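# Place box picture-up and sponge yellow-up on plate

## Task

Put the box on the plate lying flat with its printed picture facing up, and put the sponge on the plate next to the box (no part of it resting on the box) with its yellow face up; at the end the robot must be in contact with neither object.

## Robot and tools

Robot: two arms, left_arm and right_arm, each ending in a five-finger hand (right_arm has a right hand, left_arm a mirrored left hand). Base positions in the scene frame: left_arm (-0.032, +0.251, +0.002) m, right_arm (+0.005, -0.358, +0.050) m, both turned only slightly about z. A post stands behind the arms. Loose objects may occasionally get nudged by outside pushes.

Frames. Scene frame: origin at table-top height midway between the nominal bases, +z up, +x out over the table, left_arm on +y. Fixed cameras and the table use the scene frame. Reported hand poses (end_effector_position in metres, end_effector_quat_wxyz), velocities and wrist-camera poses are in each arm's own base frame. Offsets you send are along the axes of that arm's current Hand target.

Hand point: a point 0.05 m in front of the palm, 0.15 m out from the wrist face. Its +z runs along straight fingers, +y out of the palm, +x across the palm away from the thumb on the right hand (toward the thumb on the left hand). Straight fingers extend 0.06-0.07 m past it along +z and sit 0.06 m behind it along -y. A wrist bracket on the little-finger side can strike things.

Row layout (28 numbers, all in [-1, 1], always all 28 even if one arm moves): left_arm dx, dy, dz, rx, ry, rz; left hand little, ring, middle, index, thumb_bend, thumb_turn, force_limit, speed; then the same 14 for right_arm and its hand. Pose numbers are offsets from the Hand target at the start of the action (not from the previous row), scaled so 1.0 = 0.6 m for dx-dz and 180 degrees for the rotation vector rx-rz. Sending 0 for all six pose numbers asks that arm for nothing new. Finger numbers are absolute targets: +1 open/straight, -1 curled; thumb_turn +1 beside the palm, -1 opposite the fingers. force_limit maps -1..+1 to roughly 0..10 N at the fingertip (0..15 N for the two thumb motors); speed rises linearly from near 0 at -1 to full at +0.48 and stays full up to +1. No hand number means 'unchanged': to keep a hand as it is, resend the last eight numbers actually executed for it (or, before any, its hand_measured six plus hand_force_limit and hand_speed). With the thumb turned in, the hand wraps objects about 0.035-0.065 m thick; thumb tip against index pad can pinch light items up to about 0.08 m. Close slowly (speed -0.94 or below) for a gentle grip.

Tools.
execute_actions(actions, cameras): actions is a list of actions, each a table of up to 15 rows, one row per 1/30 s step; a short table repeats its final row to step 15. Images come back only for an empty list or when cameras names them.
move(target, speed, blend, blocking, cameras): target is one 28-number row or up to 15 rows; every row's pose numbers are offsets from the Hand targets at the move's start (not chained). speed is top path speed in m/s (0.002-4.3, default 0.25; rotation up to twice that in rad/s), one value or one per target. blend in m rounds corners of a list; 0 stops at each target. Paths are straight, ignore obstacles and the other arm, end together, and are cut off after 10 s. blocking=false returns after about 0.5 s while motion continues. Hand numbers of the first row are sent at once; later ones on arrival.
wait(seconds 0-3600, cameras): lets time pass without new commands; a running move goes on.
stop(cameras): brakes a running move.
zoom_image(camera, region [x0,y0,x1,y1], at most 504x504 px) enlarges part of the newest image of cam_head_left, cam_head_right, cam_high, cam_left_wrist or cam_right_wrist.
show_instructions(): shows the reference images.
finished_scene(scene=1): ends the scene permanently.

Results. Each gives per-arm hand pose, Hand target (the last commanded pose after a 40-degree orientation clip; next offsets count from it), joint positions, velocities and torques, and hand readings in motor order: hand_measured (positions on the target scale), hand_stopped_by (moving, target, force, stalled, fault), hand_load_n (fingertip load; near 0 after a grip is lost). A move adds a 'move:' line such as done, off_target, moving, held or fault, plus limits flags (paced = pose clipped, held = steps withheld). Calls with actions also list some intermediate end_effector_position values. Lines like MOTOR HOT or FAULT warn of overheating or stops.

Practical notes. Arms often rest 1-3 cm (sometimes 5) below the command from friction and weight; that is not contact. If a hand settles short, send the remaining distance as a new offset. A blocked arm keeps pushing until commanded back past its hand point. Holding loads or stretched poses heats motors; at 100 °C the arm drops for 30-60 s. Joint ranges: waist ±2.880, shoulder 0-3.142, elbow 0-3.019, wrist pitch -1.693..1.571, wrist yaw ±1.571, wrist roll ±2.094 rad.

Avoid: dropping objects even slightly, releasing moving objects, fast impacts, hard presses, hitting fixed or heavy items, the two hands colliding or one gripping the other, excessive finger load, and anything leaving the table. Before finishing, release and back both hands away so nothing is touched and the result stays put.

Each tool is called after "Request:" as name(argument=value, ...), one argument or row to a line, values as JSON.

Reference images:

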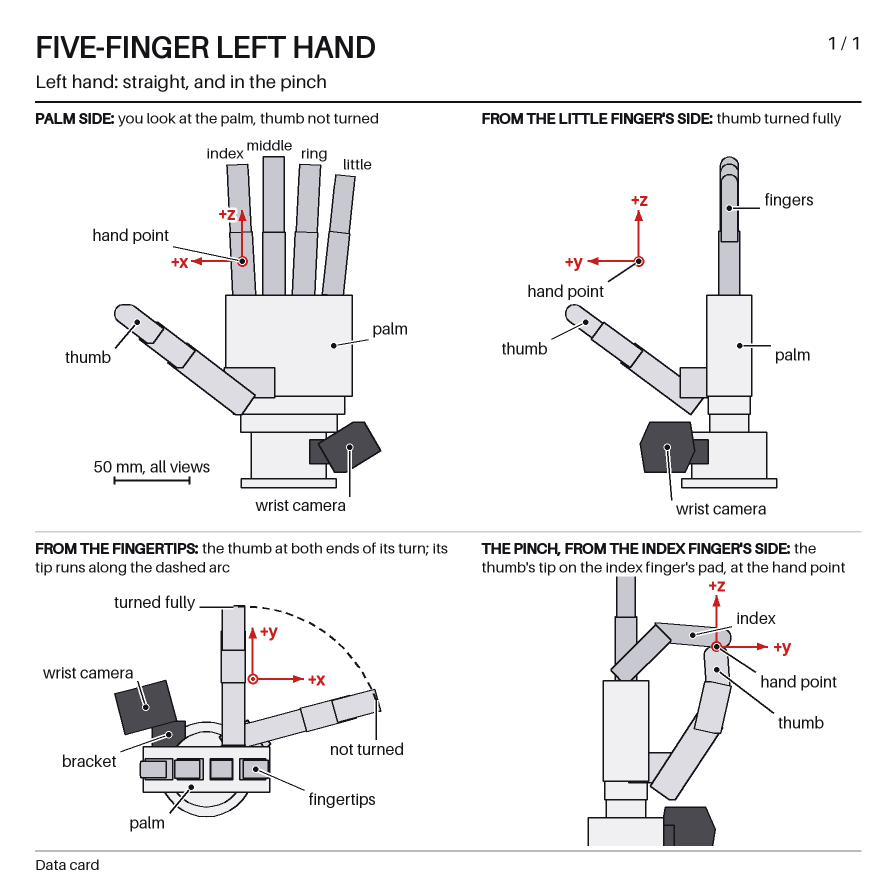

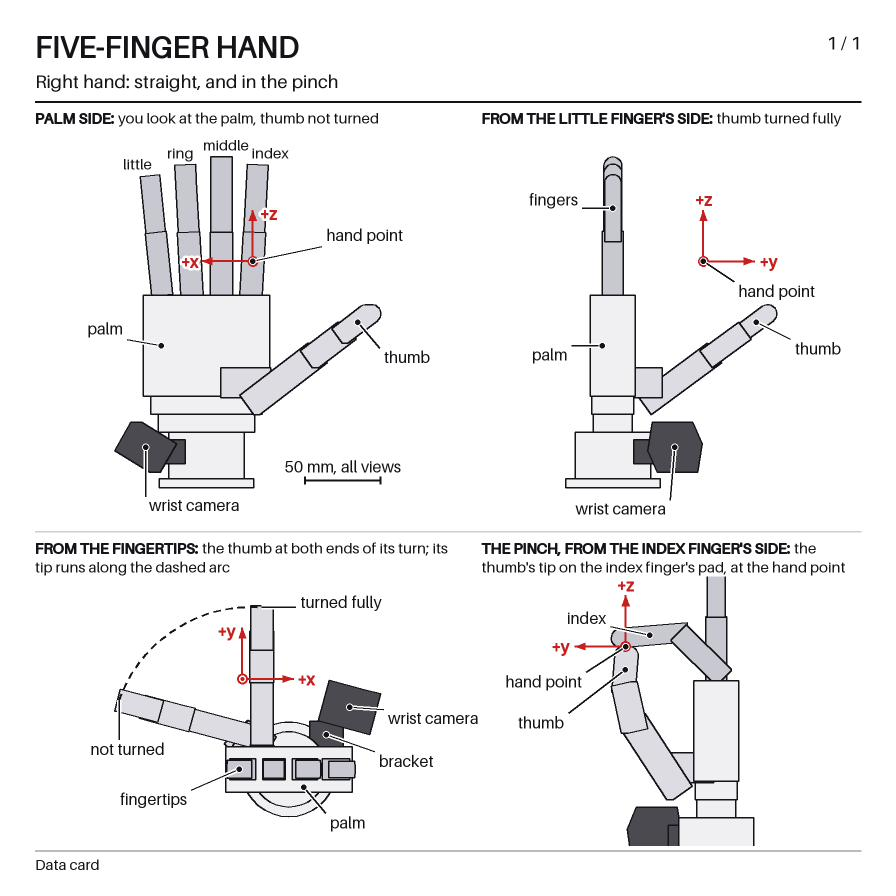

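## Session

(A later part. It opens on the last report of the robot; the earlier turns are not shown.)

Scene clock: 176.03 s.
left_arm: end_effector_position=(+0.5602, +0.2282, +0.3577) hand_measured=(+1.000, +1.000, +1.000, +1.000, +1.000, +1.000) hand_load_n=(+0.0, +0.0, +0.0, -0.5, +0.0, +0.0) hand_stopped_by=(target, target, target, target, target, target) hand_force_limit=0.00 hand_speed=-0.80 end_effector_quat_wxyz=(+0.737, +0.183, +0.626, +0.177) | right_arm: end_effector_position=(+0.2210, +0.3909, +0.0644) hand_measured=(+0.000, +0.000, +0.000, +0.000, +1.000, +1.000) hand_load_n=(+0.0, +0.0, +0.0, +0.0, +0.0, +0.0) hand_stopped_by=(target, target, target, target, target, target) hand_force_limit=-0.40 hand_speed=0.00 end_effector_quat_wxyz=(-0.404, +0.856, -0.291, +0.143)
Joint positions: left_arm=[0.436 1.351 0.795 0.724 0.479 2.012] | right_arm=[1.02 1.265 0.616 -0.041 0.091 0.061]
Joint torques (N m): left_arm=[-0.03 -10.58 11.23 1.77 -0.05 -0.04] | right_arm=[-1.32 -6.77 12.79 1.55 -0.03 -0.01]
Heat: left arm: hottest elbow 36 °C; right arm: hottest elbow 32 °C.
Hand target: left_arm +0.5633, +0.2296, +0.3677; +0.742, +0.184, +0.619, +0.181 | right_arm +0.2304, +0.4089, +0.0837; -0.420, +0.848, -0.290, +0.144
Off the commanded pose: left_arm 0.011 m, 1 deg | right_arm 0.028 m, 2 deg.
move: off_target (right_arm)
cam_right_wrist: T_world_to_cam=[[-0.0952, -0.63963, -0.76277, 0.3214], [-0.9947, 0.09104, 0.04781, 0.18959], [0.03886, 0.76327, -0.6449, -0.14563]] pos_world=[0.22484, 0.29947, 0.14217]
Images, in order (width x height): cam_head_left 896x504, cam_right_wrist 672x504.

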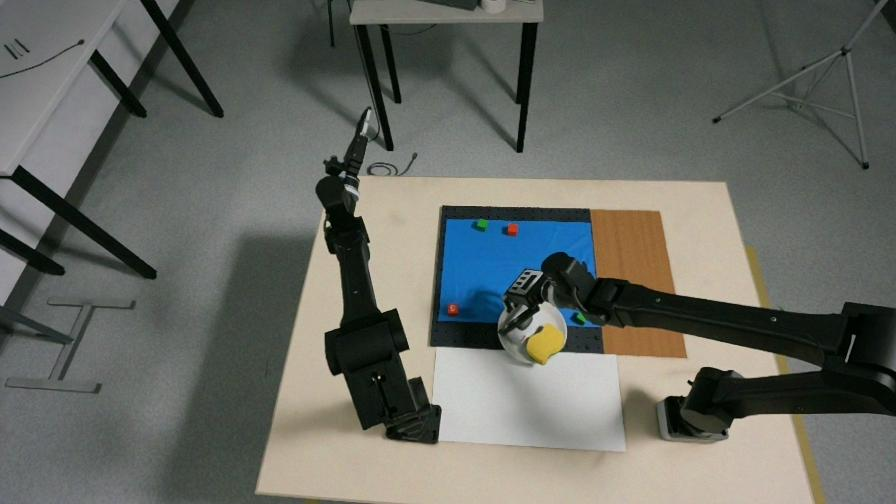

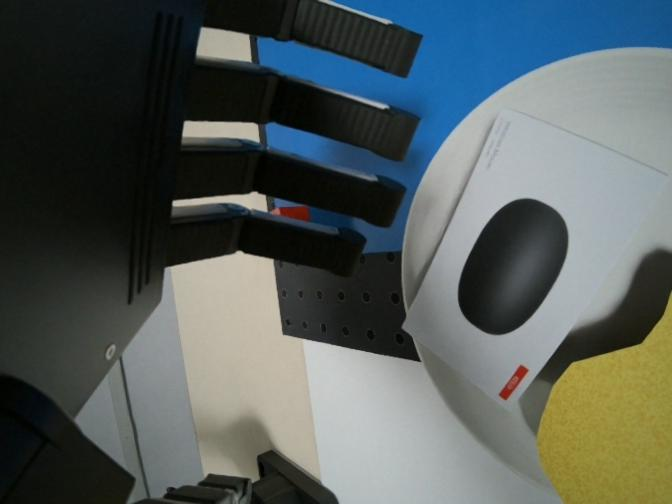

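Request:
move(
  target=[0,0,0,0,0,0,1,1,1,1,1,1,0,-0.8,0,-0.055,-0.12,0,0,0,0,0,0,0,1,1,-0.4,0],
  speed=0.2,
  cameras=["cam_right_wrist","cam_head_left","cam_high"],
)

Request:
zoom_image(
  camera="cam_head_left",
  region=[480, 270, 590, 380],
)

Request:
zoom_image(
  camera="cam_high",
  region=[330, 150, 430, 250],
)

Request:
zoom_image(
  camera="cam_right_wrist",
  region=[340, 30, 672, 430],
)

Scene clock: 177.83 s.
left_arm: end_effector_position=(+0.5602, +0.2282, +0.3577) hand_measured=(+1.000, +1.000, +1.000, +1.000, +1.000, +1.000) hand_load_n=(+0.0, +0.0, +0.0, +0.0, +0.0, +0.0) hand_stopped_by=(target, target, target, target, target, target) hand_force_limit=0.00 hand_speed=-0.80 end_effector_quat_wxyz=(+0.737, +0.183, +0.626, +0.177) | right_arm: end_effector_position=(+0.2008, +0.3628, +0.1295) hand_measured=(+0.000, +0.000, +0.000, +0.000, +1.000, +1.000) hand_load_n=(+0.0, -0.5, +0.0, +0.0, +0.0, +0.0) hand_stopped_by=(target, target, target, target, target, target) hand_force_limit=-0.40 hand_speed=0.00 end_effector_quat_wxyz=(-0.402, +0.857, -0.290, +0.141)
Joint positions: left_arm=[0.436 1.351 0.795 0.724 0.479 2.012] | right_arm=[1.026 1.044 0.655 -0.306 0.092 0.064]
Joint torques (N m): left_arm=[-0.26 -10.52 11.22 1.87 -0.03 -0.01] | right_arm=[-0.73 -5.01 14.17 1.52 0.32 0.04]
Heat: left arm: hottest elbow 36 °C; right arm: hottest elbow 32 °C.
Hand target: left_arm +0.5633, +0.2296, +0.3677; +0.742, +0.184, +0.619, +0.181 | right_arm +0.2076, +0.3794, +0.1536; -0.420, +0.848, -0.290, +0.144
Off the commanded pose: left_arm 0.011 m, 1 deg | right_arm 0.030 m, 2 deg.
move: off_target (right_arm)
cam_right_wrist: T_world_to_cam=[[-0.0954, -0.64262, -0.76022, 0.35205], [-0.99486, 0.08761, 0.05079, 0.16986], [0.03397, 0.76116, -0.64768, -0.07938]] pos_world=[0.20527, 0.27177, 0.20759]
Images, in order (width x height): cam_head_left 896x504, cam_high 896x504, cam_right_wrist 672x504.

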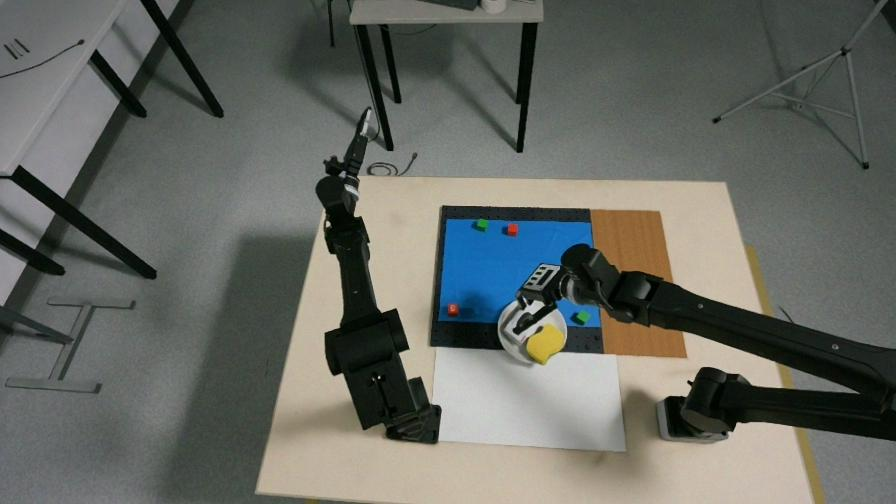

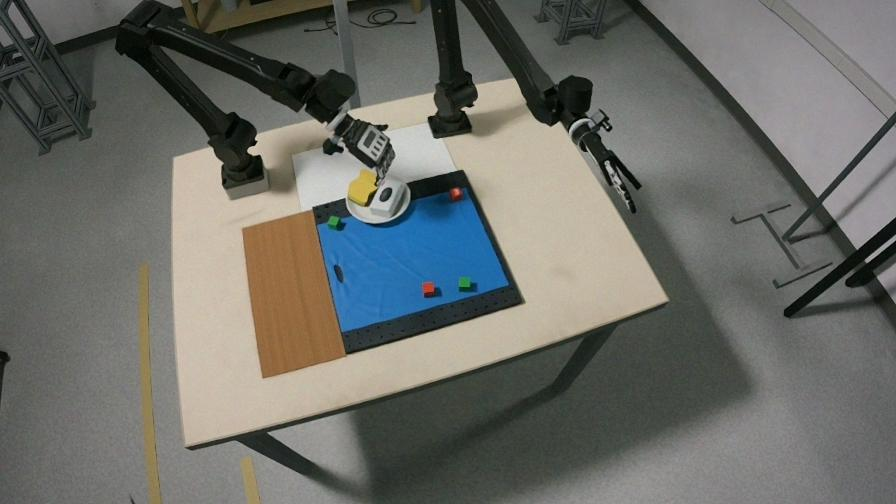

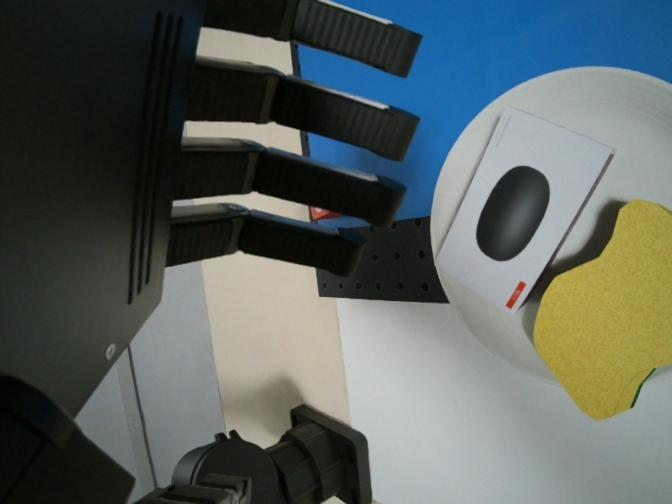

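Scaled by 4.582.

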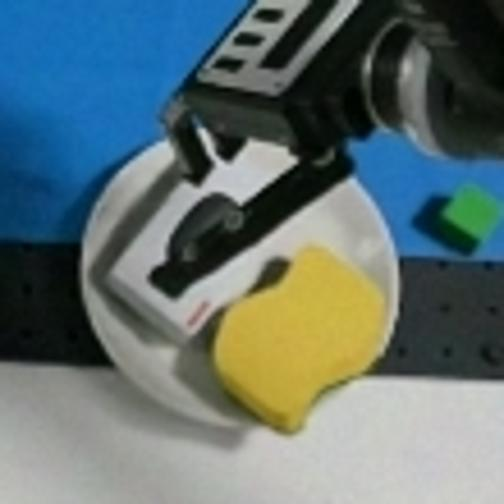

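Scaled by 5.040.

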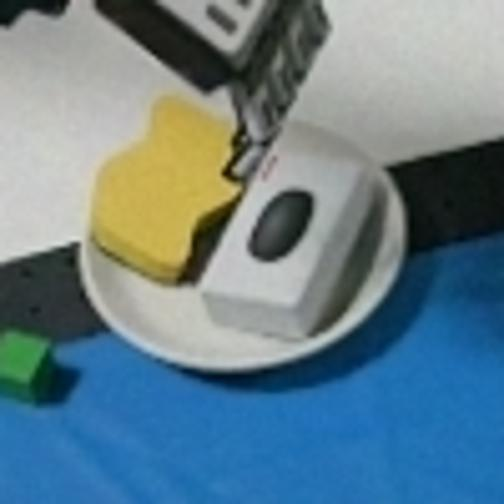

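Scaled by 1.260 from the camera's image (finer frame: 960x720).

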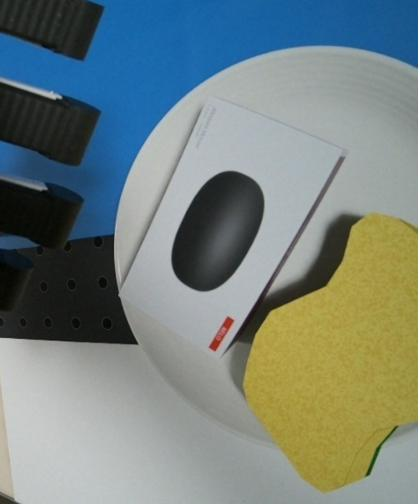

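Request:
move(
  target=[0,0,0,0,0,0,1,1,1,1,1,1,0,-0.8,-0.0222,0.0867,0.1353,0,0,0,0,0,0,0,1,1,-0.4,0],
  speed=0.15,
  cameras=["cam_right_wrist","cam_head_left"],
)

Scene clock: 180.40 s.
left_arm: end_effector_position=(+0.5602, +0.2282, +0.3577) hand_measured=(+1.000, +1.000, +1.000, +1.000, +1.000, +1.000) hand_load_n=(+0.0, +0.0, +0.0, +0.0, +0.0, +0.0) hand_stopped_by=(target, target, target, target, target, target) hand_force_limit=0.00 hand_speed=-0.80 end_effector_quat_wxyz=(+0.737, +0.183, +0.626, +0.177) | right_arm: end_effector_position=(+0.2204, +0.4129, +0.0674) hand_measured=(+0.000, +0.000, +0.000, +0.000, +1.000, +1.000) hand_load_n=(+0.0, +0.0, +0.0, +0.0, +0.0, +0.0) hand_stopped_by=(target, target, target, target, target, target) hand_force_limit=-0.40 hand_speed=0.00 end_effector_quat_wxyz=(-0.419, +0.849, -0.288, +0.145)
Joint positions: left_arm=[0.436 1.351 0.795 0.724 0.479 2.012] | right_arm=[1.053 1.304 0.641 0.005 0.114 0.08]
Joint torques (N m): left_arm=[-0.15 -10.58 11.29 1.87 -0.05 -0.01] | right_arm=[-0.73 -7.18 8.24 2.71 0.32 0.04]
Heat: left arm: hottest elbow 36 °C; right arm: hottest elbow 32 °C.
Hand target: left_arm +0.5633, +0.2296, +0.3677; +0.742, +0.184, +0.619, +0.181 | right_arm +0.2174, +0.4137, +0.0632; -0.420, +0.848, -0.290, +0.144
Off the commanded pose: left_arm 0.011 m, 1 deg | right_arm 0.005 m, 0 deg.
move: done
cam_right_wrist: T_world_to_cam=[[-0.08035, -0.61769, -0.7823, 0.32666], [-0.99566, 0.08677, 0.03374, 0.18983], [0.04704, 0.78162, -0.62198, -0.17143]] pos_world=[0.22332, 0.31929, 0.14252]
Images, in order (width x height): cam_head_left 896x504, cam_right_wrist 672x504.

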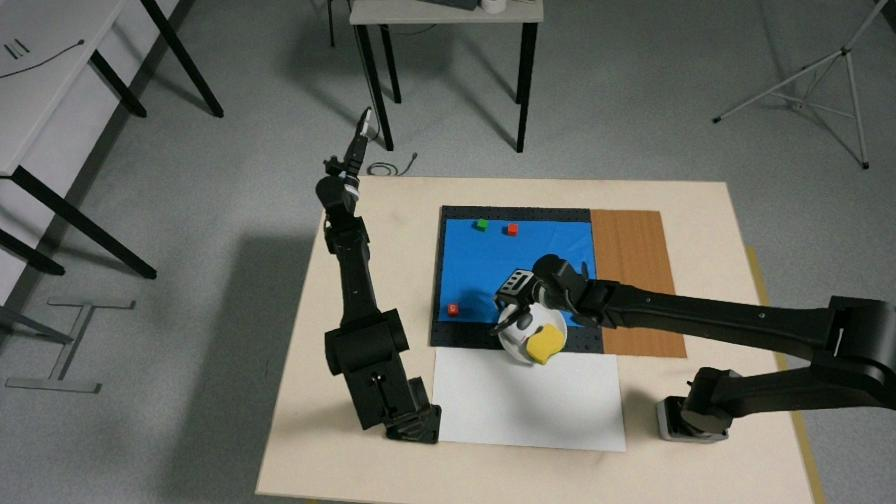

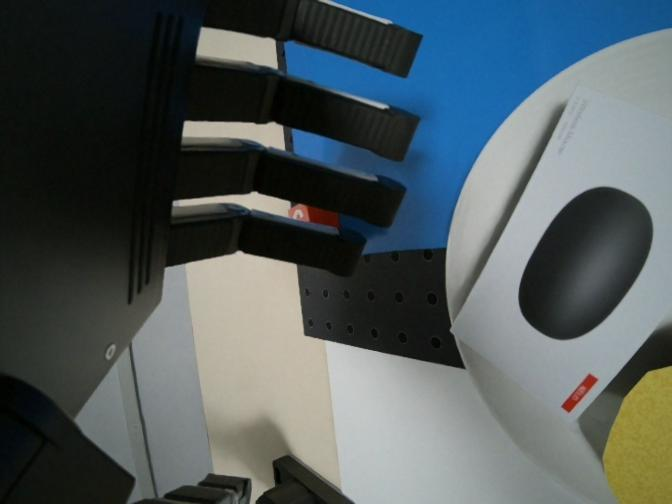

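Request:
move(
  target=[0,0,0,0,0,0,1,1,1,1,1,1,0,-0.8,0,0.0831,0.0423,0,0,0,0,0,0,0,1,1,-0.4,0],
  speed=0.1,
  cameras=["cam_right_wrist","cam_head_left"],
)

Request:
zoom_image(
  camera="cam_head_left",
  region=[480, 270, 590, 380],
)

Scene clock: 181.83 s.
left_arm: end_effector_position=(+0.5602, +0.2282, +0.3577) hand_measured=(+1.000, +1.000, +1.000, +1.000, +1.000, +1.000) hand_load_n=(+0.0, +0.0, +0.0, +0.0, +0.0, +0.0) hand_stopped_by=(target, target, target, target, target, target) hand_force_limit=0.00 hand_speed=-0.80 end_effector_quat_wxyz=(+0.737, +0.183, +0.626, +0.177) | right_arm: end_effector_position=(+0.2149, +0.4061, +0.0133) hand_measured=(+0.000, +0.000, +0.000, +0.000, +1.000, +1.000) hand_load_n=(+0.0, +0.0, +0.0, +0.0, +0.0, +0.0) hand_stopped_by=(target, target, target, target, target, target) hand_force_limit=-0.40 hand_speed=0.00 end_effector_quat_wxyz=(-0.420, +0.848, -0.288, +0.146)
Joint positions: left_arm=[0.436 1.351 0.795 0.724 0.479 2.012] | right_arm=[1.057 1.419 0.553 0.212 0.117 0.083]
Joint torques (N m): left_arm=[-0.15 -10.64 11.23 1.8 -0.05 -0.02] | right_arm=[-0.67 -7.3 6.97 2.63 0.33 0.03]
Heat: left arm: hottest elbow 36 °C; right arm: hottest elbow 32 °C.
Hand target: left_arm +0.5633, +0.2296, +0.3677; +0.742, +0.184, +0.619, +0.181 | right_arm +0.2111, +0.4057, +0.0080; -0.420, +0.848, -0.290, +0.144
Off the commanded pose: left_arm 0.011 m, 1 deg | right_arm 0.006 m, 0 deg.
move: done
cam_right_wrist: T_world_to_cam=[[-0.07913, -0.61543, -0.78421, 0.27858], [-0.9957, 0.08678, 0.03237, 0.18672], [0.04814, 0.7834, -0.61965, -0.20046]] pos_world=[0.21761, 0.31229, 0.0882]
Images, in order (width x height): cam_head_left 896x504, cam_right_wrist 672x504.

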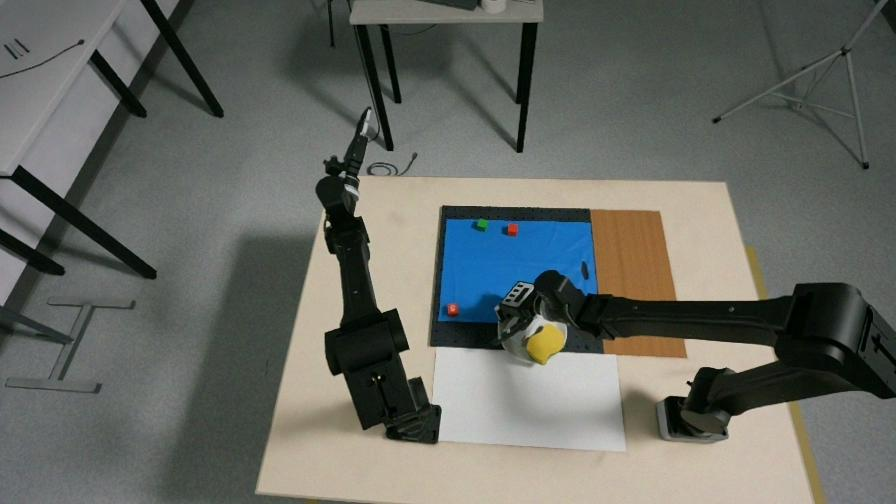

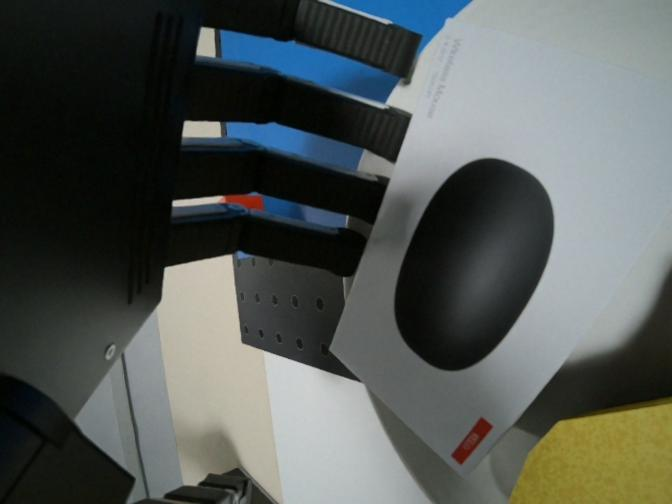

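Scaled by 4.582.

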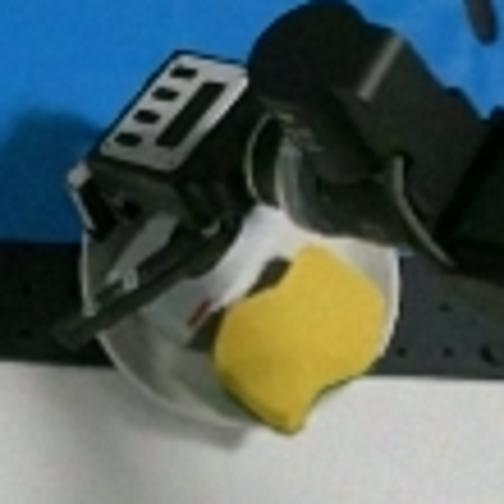

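Request:
move(
  target=[0,0,0,0,0,0,1,1,1,1,1,1,0,-0.8,0,0.0121,-0.0159,0,0,0,0,0,0,0,1,1,-0.4,0],
  speed=0.05,
  cameras=["cam_right_wrist"],
)

Scene clock: 182.67 s.
left_arm: end_effector_position=(+0.5602, +0.2282, +0.3577) hand_measured=(+1.000, +1.000, +1.000, +1.000, +1.000, +1.000) hand_load_n=(+0.0, +0.0, +0.0, +0.0, +0.0, +0.0) hand_stopped_by=(target, target, target, target, target, target) hand_force_limit=0.00 hand_speed=-0.80 end_effector_quat_wxyz=(+0.737, +0.183, +0.626, +0.177) | right_arm: end_effector_position=(+0.2071, +0.3959, +0.0045) hand_measured=(+0.000, +0.000, +0.000, +0.000, +1.000, +1.000) hand_load_n=(+0.0, +0.0, +0.0, +0.0, +0.0, +0.0) hand_stopped_by=(target, target, target, target, target, target) hand_force_limit=-0.40 hand_speed=0.00 end_effector_quat_wxyz=(-0.413, +0.852, -0.288, +0.144)
Joint positions: left_arm=[0.436 1.351 0.795 0.724 0.479 2.012] | right_arm=[1.063 1.414 0.524 0.219 0.122 0.086]
Joint torques (N m): left_arm=[-0.15 -10.4 11.28 1.84 -0.04 -0.02] | right_arm=[-0.73 -8.7 6.69 2.4 0.32 0.04]
Heat: left arm: hottest elbow 36 °C; right arm: hottest elbow 32 °C.
Hand target: left_arm +0.5633, +0.2296, +0.3677; +0.742, +0.184, +0.619, +0.181 | right_arm +0.2039, +0.3963, +0.0081; -0.420, +0.848, -0.290, +0.144
Off the commanded pose: left_arm 0.011 m, 1 deg | right_arm 0.005 m, 1 deg.
move: done
cam_right_wrist: T_world_to_cam=[[-0.08538, -0.62687, -0.77444, 0.27061], [-0.99542, 0.08725, 0.03911, 0.17985], [0.04305, 0.77423, -0.63144, -0.19281]] pos_world=[0.21043, 0.30322, 0.08078]

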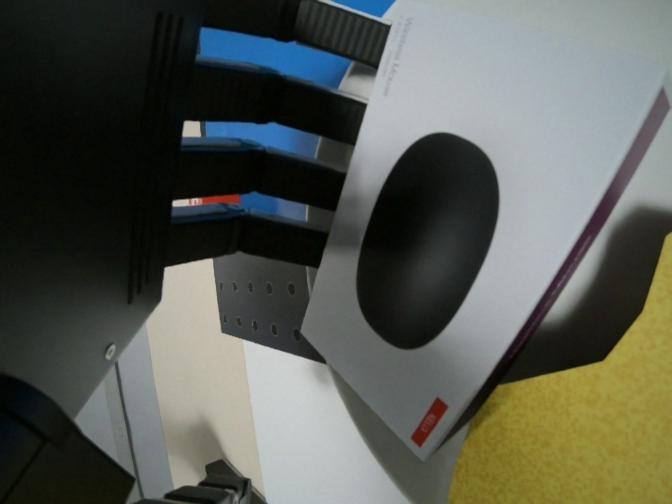

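Request:
move(
  target=[0,0,0,0,0,0,1,1,1,1,1,1,0,-0.8,0,0.0027,-0.0147,0,0,0,0,0,0,0,1,1,-0.4,0],
  speed=0.05,
  cameras=["cam_right_wrist", "cam_head_left"],
)

Request:
zoom_image(
  camera="cam_head_left",
  region=[480, 270, 590, 380],
)

Scene clock: 183.57 s.
left_arm: end_effector_position=(+0.5602, +0.2282, +0.3577) hand_measured=(+1.000, +1.000, +1.000, +1.000, +1.000, +1.000) hand_load_n=(+0.0, +0.0, +0.0, +0.0, +0.0, +0.0) hand_stopped_by=(target, target, target, target, target, target) hand_force_limit=0.00 hand_speed=-0.80 end_effector_quat_wxyz=(+0.737, +0.183, +0.626, +0.177) | right_arm: end_effector_position=(+0.2044, +0.3938, +0.0136) hand_measured=(+0.000, +0.000, +0.000, +0.000, +1.000, +1.000) hand_load_n=(+0.0, +0.0, +0.0, +0.0, +0.0, +0.0) hand_stopped_by=(target, target, target, target, target, target) hand_force_limit=-0.40 hand_speed=0.00 end_effector_quat_wxyz=(-0.422, +0.847, -0.288, +0.146)
Joint positions: left_arm=[0.436 1.351 0.795 0.724 0.479 2.012] | right_arm=[1.067 1.378 0.509 0.219 0.124 0.089]
Joint torques (N m): left_arm=[0.03 -10.34 11.22 1.8 -0.05 -0.01] | right_arm=[-0.73 -8.12 6.74 1.66 0.33 0.04]
Heat: left arm: hottest elbow 36 °C; right arm: hottest elbow 32 °C.
Hand target: left_arm +0.5633, +0.2296, +0.3677; +0.742, +0.184, +0.619, +0.181 | right_arm +0.1989, +0.3900, +0.0121; -0.420, +0.848, -0.290, +0.144
Off the commanded pose: left_arm 0.011 m, 1 deg | right_arm 0.007 m, 0 deg.
move: done
cam_right_wrist: T_world_to_cam=[[-0.07707, -0.61205, -0.78706, 0.26876], [-0.9958, 0.08631, 0.03039, 0.17759], [0.04933, 0.7861, -0.61613, -0.1916]] pos_world=[0.20701, 0.29978, 0.08808]
Images, in order (width x height): cam_head_left 896x504, cam_right_wrist 672x504.

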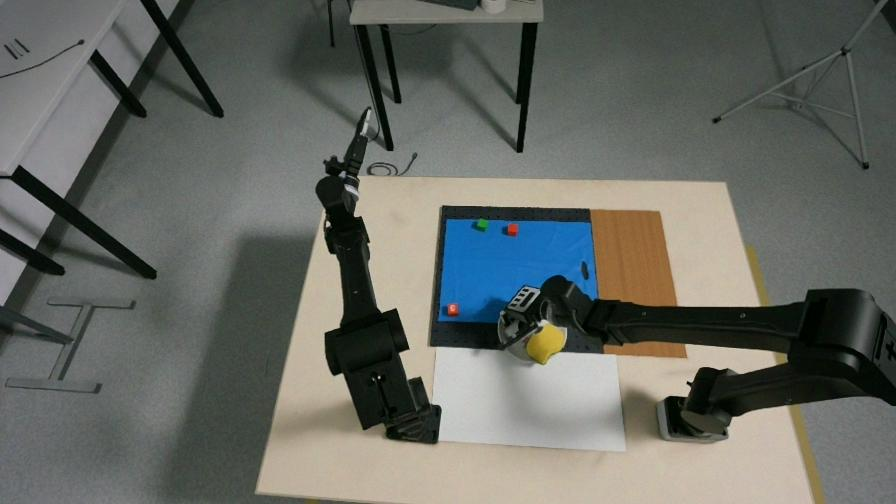

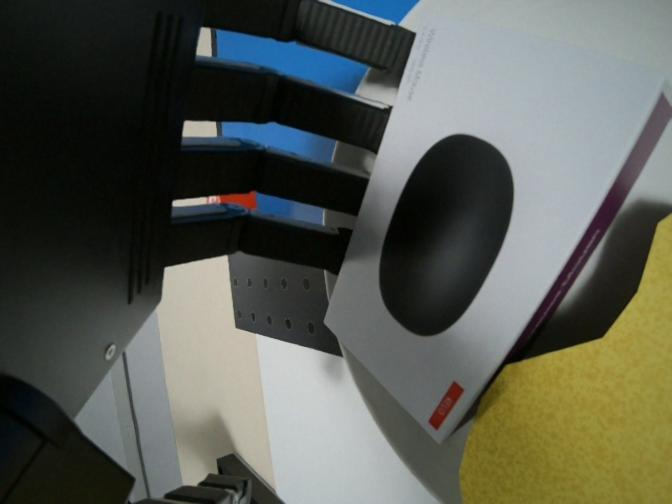

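Scaled by 4.582.

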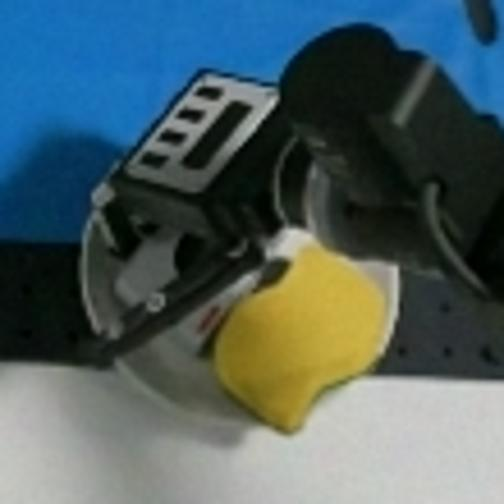

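Request:
move(
  target=[
    [0,0,0,0,0,0,1,1,1,1,1,1,0,-0.8,0,-0.0412,0.0210,0,0,0,0,0,0,0,1,1,-0.4,0],
    [0,0,0,0,0,0,1,1,1,1,1,1,0,-0.8,0,-0.1547,-0.0446,0,0,0,0,0,0,0,1,1,-0.4,0],
  ],
  speed=[0.08, 0.15],
  blend=0.01,
  cameras=["cam_right_wrist", "cam_head_left"],
)

Request:
zoom_image(
  camera="cam_head_left",
  region=[480, 270, 590, 380],
)

Scene clock: 185.50 s.
left_arm: end_effector_position=(+0.5602, +0.2282, +0.3577) hand_measured=(+1.000, +1.000, +1.000, +1.000, +1.000, +1.000) hand_load_n=(+0.0, +0.0, +0.0, +0.0, +0.0, +0.0) hand_stopped_by=(target, target, target, target, target, target) hand_force_limit=0.00 hand_speed=-0.80 end_effector_quat_wxyz=(+0.737, +0.183, +0.626, +0.177) | right_arm: end_effector_position=(+0.2089, +0.4021, +0.0794) hand_measured=(+0.000, +0.000, +0.000, +0.000, +1.000, +1.000) hand_load_n=(+0.0, +0.0, +0.0, +0.0, +0.0, +0.0) hand_stopped_by=(target, target, target, target, target, target) hand_force_limit=-0.40 hand_speed=0.00 end_effector_quat_wxyz=(-0.402, +0.858, -0.289, +0.141)
Joint positions: left_arm=[0.436 1.351 0.795 0.724 0.479 2.012] | right_arm=[1.065 1.245 0.652 -0.105 0.121 0.089]
Joint torques (N m): left_arm=[-0.09 -10.64 11.22 1.8 -0.04 -0.03] | right_arm=[-2.02 -7.3 12.96 1.52 -0.01 -0.06]
Heat: left arm: hottest elbow 36 °C; right arm: hottest elbow 32 °C.
Hand target: left_arm +0.5633, +0.2296, +0.3677; +0.742, +0.184, +0.619, +0.181 | right_arm +0.2203, +0.4176, +0.1020; -0.420, +0.848, -0.290, +0.144
Off the commanded pose: left_arm 0.011 m, 1 deg | right_arm 0.030 m, 2 deg.
move: off_target (right_arm)
cam_right_wrist: T_world_to_cam=[[-0.09555, -0.64327, -0.75965, 0.34016], [-0.9949, 0.08653, 0.05187, 0.1773], [0.03236, 0.76073, -0.64826, -0.14131]] pos_world=[0.21347, 0.31098, 0.1576]
Images, in order (width x height): cam_head_left 896x504, cam_right_wrist 672x504.

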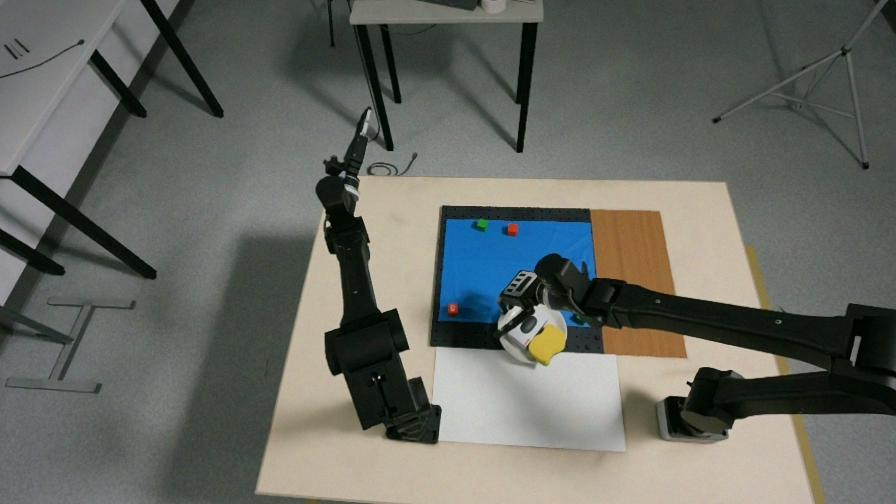

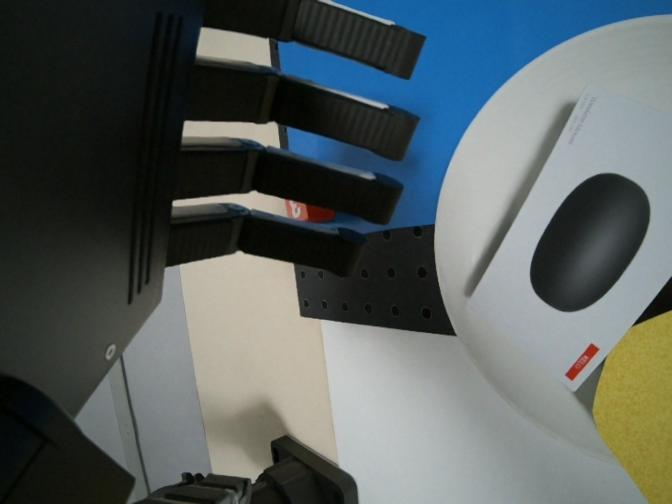

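Scaled by 4.582.

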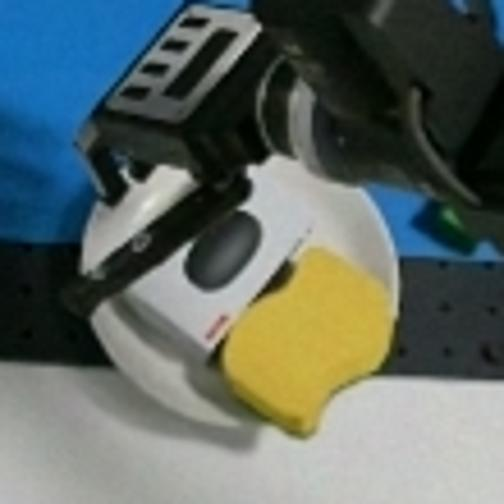

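Request:
move(
  target=[0,0,0,0,0,0,1,1,1,1,1,1,0,-0.8,0.08,-0.10,-0.25,0,0,0,0,0,0,0,1,1,-0.4,0],
  speed=0.25,
  cameras=["cam_right_wrist", "cam_head_left", "cam_high", "cam_head_right"],
)

Request:
zoom_image(
  camera="cam_head_left",
  region=[480, 270, 590, 380],
)

Request:
zoom_image(
  camera="cam_high",
  region=[330, 150, 430, 250],
)

Request:
zoom_image(
  camera="cam_right_wrist",
  region=[340, 30, 672, 430],
)

Scene clock: 187.10 s.
left_arm: end_effector_position=(+0.5602, +0.2282, +0.3577) hand_measured=(+1.000, +1.000, +1.000, +1.000, +1.000, +1.000) hand_load_n=(+0.0, -0.5, +0.0, +0.0, +0.0, +0.0) hand_stopped_by=(target, target, target, target, target, target) hand_force_limit=0.00 hand_speed=-0.80 end_effector_quat_wxyz=(+0.737, +0.183, +0.626, +0.177) | right_arm: end_effector_position=(+0.1984, +0.3140, +0.2132) hand_measured=(+0.000, +0.000, +0.000, +0.000, +1.000, +1.000) hand_load_n=(+0.0, +0.0, +0.0, +0.0, +0.0, +0.0) hand_stopped_by=(target, target, target, target, target, target) hand_force_limit=-0.40 hand_speed=0.00 end_effector_quat_wxyz=(-0.402, +0.856, -0.295, +0.136)
Joint positions: left_arm=[0.436 1.351 0.795 0.724 0.479 2.012] | right_arm=[0.931 0.844 0.771 -0.621 0.015 0.017]
Joint torques (N m): left_arm=[-0.32 -10.52 11.25 1.78 -0.04 -0.04] | right_arm=[-1.96 -3.08 15.16 1.51 -0.08 -0.13]
Heat: left arm: hottest elbow 36 °C; right arm: hottest elbow 33 °C.
Hand target: left_arm +0.5633, +0.2296, +0.3677; +0.742, +0.184, +0.619, +0.181 | right_arm +0.2075, +0.3228, +0.2409; -0.420, +0.848, -0.290, +0.144
Off the commanded pose: left_arm 0.011 m, 1 deg | right_arm 0.030 m, 2 deg.
move: off_target (right_arm)
cam_right_wrist: T_world_to_cam=[[-0.10942, -0.63773, -0.76245, 0.38574], [-0.99351, 0.09408, 0.06389, 0.16235], [0.03098, 0.76449, -0.64389, 0.0108]] pos_world=[0.20317, 0.22247, 0.29068]
Images, in order (width x height): cam_head_left 896x504, cam_head_right 896x504, cam_high 896x504, cam_right_wrist 672x504.

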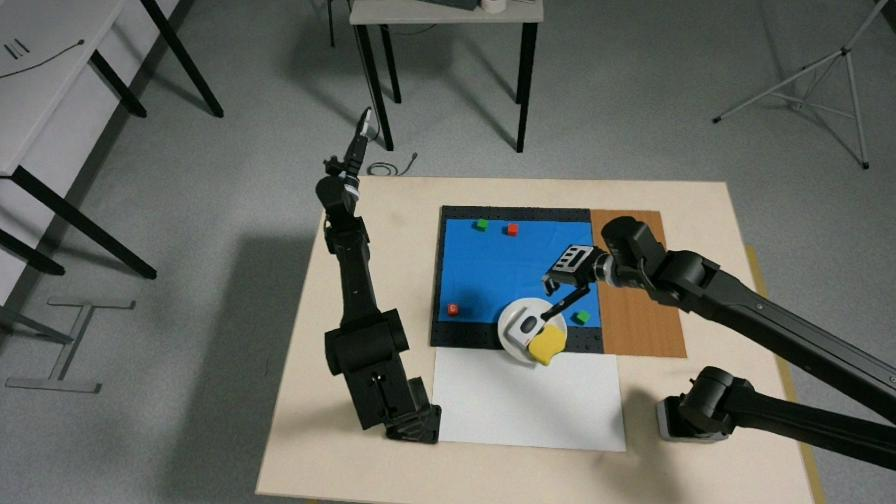

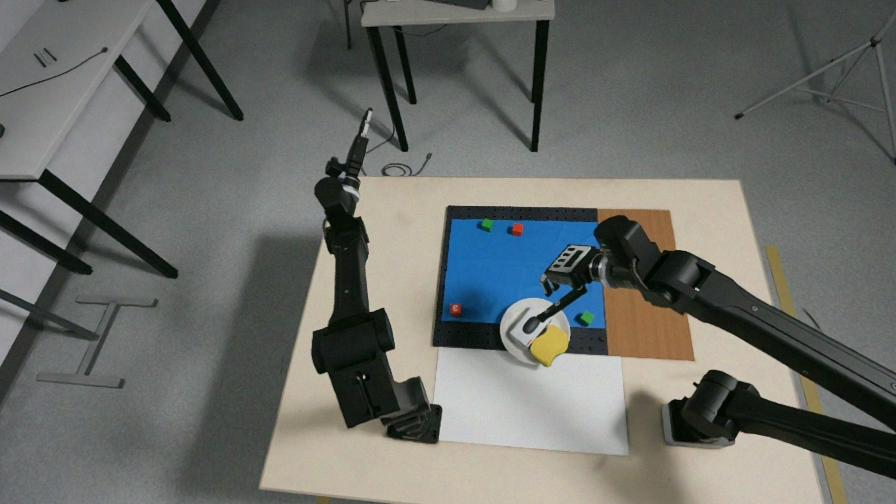

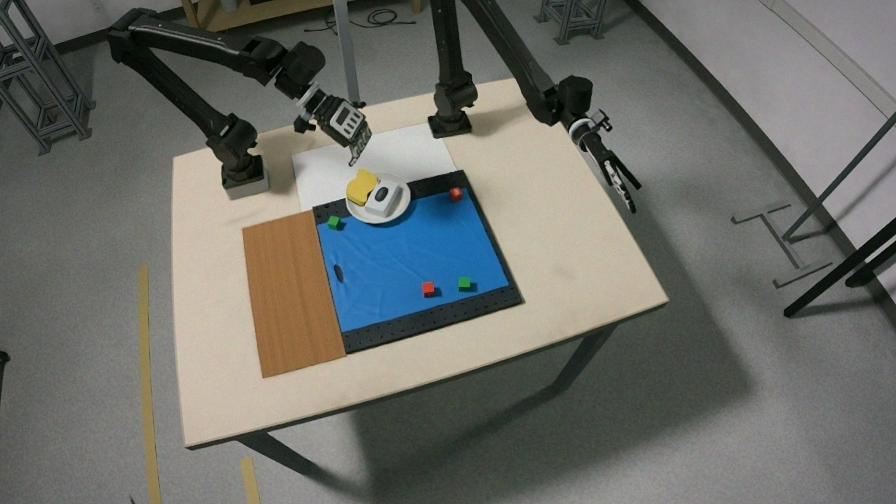

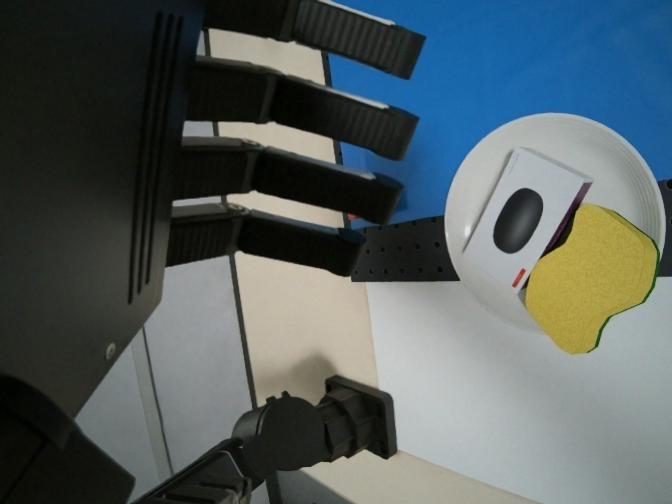

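Scaled by 4.582.

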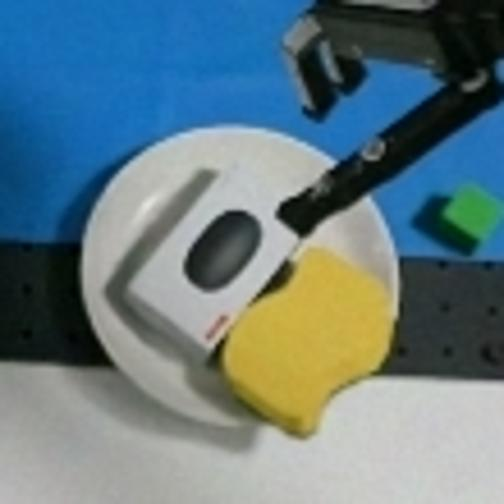

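Scaled by 5.040.

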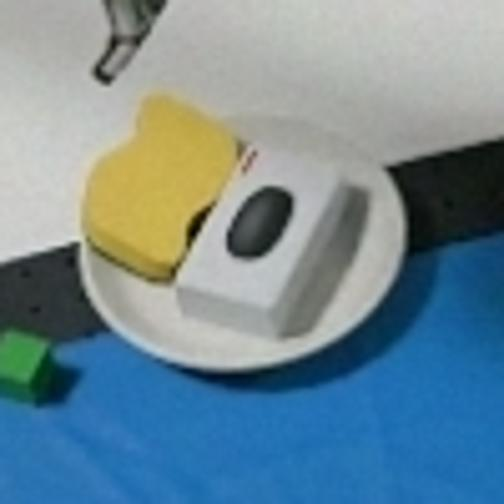

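Scaled by 1.260 from the camera's image (finer frame: 960x720).

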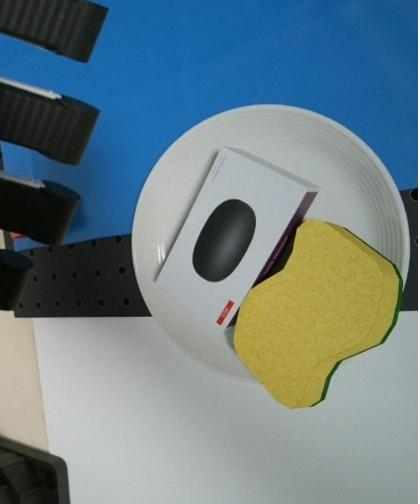

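Request:
zoom_image(
  camera="cam_right_wrist",
  region=[430, 100, 672, 370],
)

Request:
zoom_image(
  camera="cam_high",
  region=[340, 160, 415, 230],
)

Scaled by 1.867 from the camera's image (finer frame: 960x720).

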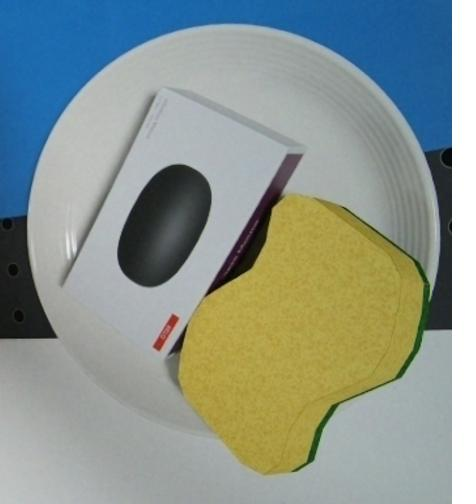

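Scaled by 6.720.

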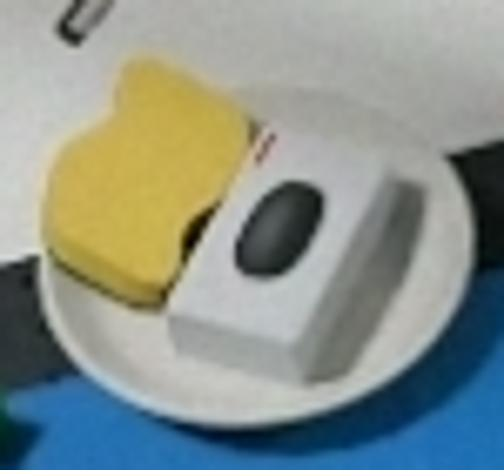

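Request:
move(
  target=[0,0,0,0,0,0,1,1,1,1,1,1,0,-0.8,-0.0200,0.2716,0.1303,0,0,0,1,1,1,1,0.99,-1,-0.4,0],
  speed=0.15,
  cameras=["cam_right_wrist", "cam_head_left"],
)

Request:
zoom_image(
  camera="cam_head_left",
  region=[480, 270, 590, 380],
)

Scene clock: 191.40 s.
left_arm: end_effector_position=(+0.5602, +0.2282, +0.3577) hand_measured=(+1.000, +1.000, +1.000, +1.000, +1.000, +1.000) hand_load_n=(+0.0, +0.0, +0.0, +0.0, +0.0, +0.0) hand_stopped_by=(target, target, target, target, target, target) hand_force_limit=0.00 hand_speed=-0.80 end_effector_quat_wxyz=(+0.737, +0.183, +0.626, +0.177) | right_arm: end_effector_position=(+0.1776, +0.3000, +0.0679) hand_measured=(+1.000, +1.000, +1.000, +1.000, +0.990, -1.000) hand_load_n=(+0.0, +0.0, +0.0, +0.0, +0.0, +0.0) hand_stopped_by=(target, target, target, target, target, target) hand_force_limit=-0.40 hand_speed=0.00 end_effector_quat_wxyz=(-0.419, +0.849, -0.288, +0.145)
Joint positions: left_arm=[0.436 1.351 0.795 0.724 0.479 2.012] | right_arm=[0.971 0.896 0.376 -0.132 0.049 0.03]
Joint torques (N m): left_arm=[-0.38 -10.46 11.29 1.8 -0.06 -0.02] | right_arm=[-0.73 -2.26 9.02 2.7 0.3 0.02]
Heat: left arm: hottest elbow 36 °C; right arm: hottest elbow 33 °C.
Hand target: left_arm +0.5633, +0.2296, +0.3677; +0.742, +0.184, +0.619, +0.181 | right_arm +0.1756, +0.3010, +0.0638; -0.420, +0.848, -0.290, +0.144
Off the commanded pose: left_arm 0.011 m, 1 deg | right_arm 0.005 m, 0 deg.
move: done
cam_right_wrist: T_world_to_cam=[[-0.07951, -0.61692, -0.783, 0.25359], [-0.99572, 0.08637, 0.03305, 0.1571], [0.04724, 0.78228, -0.62114, -0.08107]] pos_world=[0.18041, 0.20629, 0.14301]
Images, in order (width x height): cam_head_left 896x504, cam_right_wrist 672x504.

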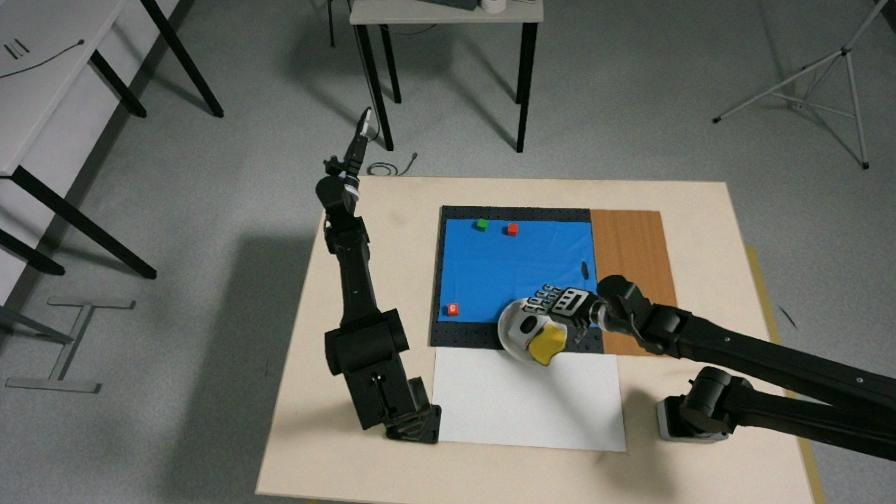

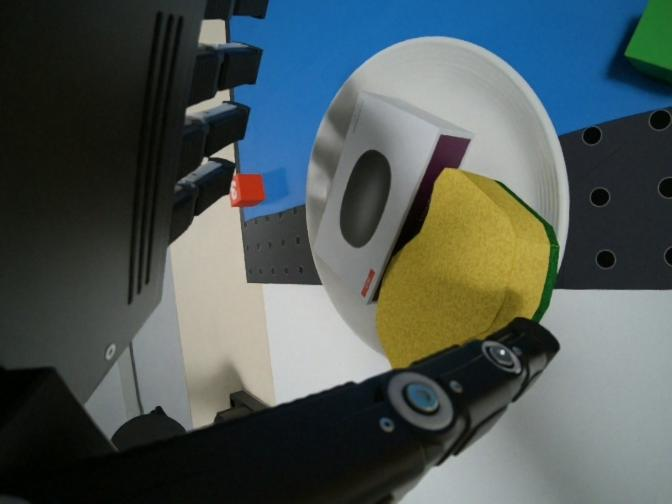

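Scaled by 4.582.

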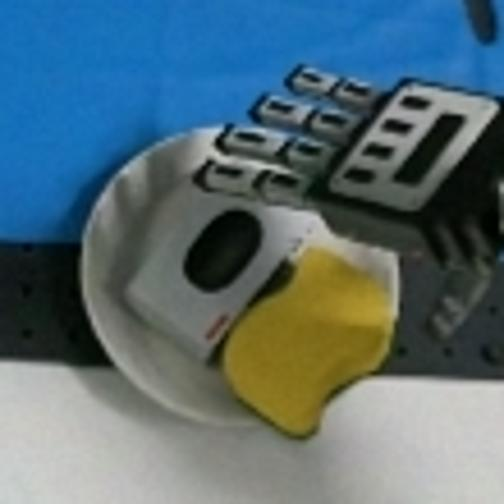

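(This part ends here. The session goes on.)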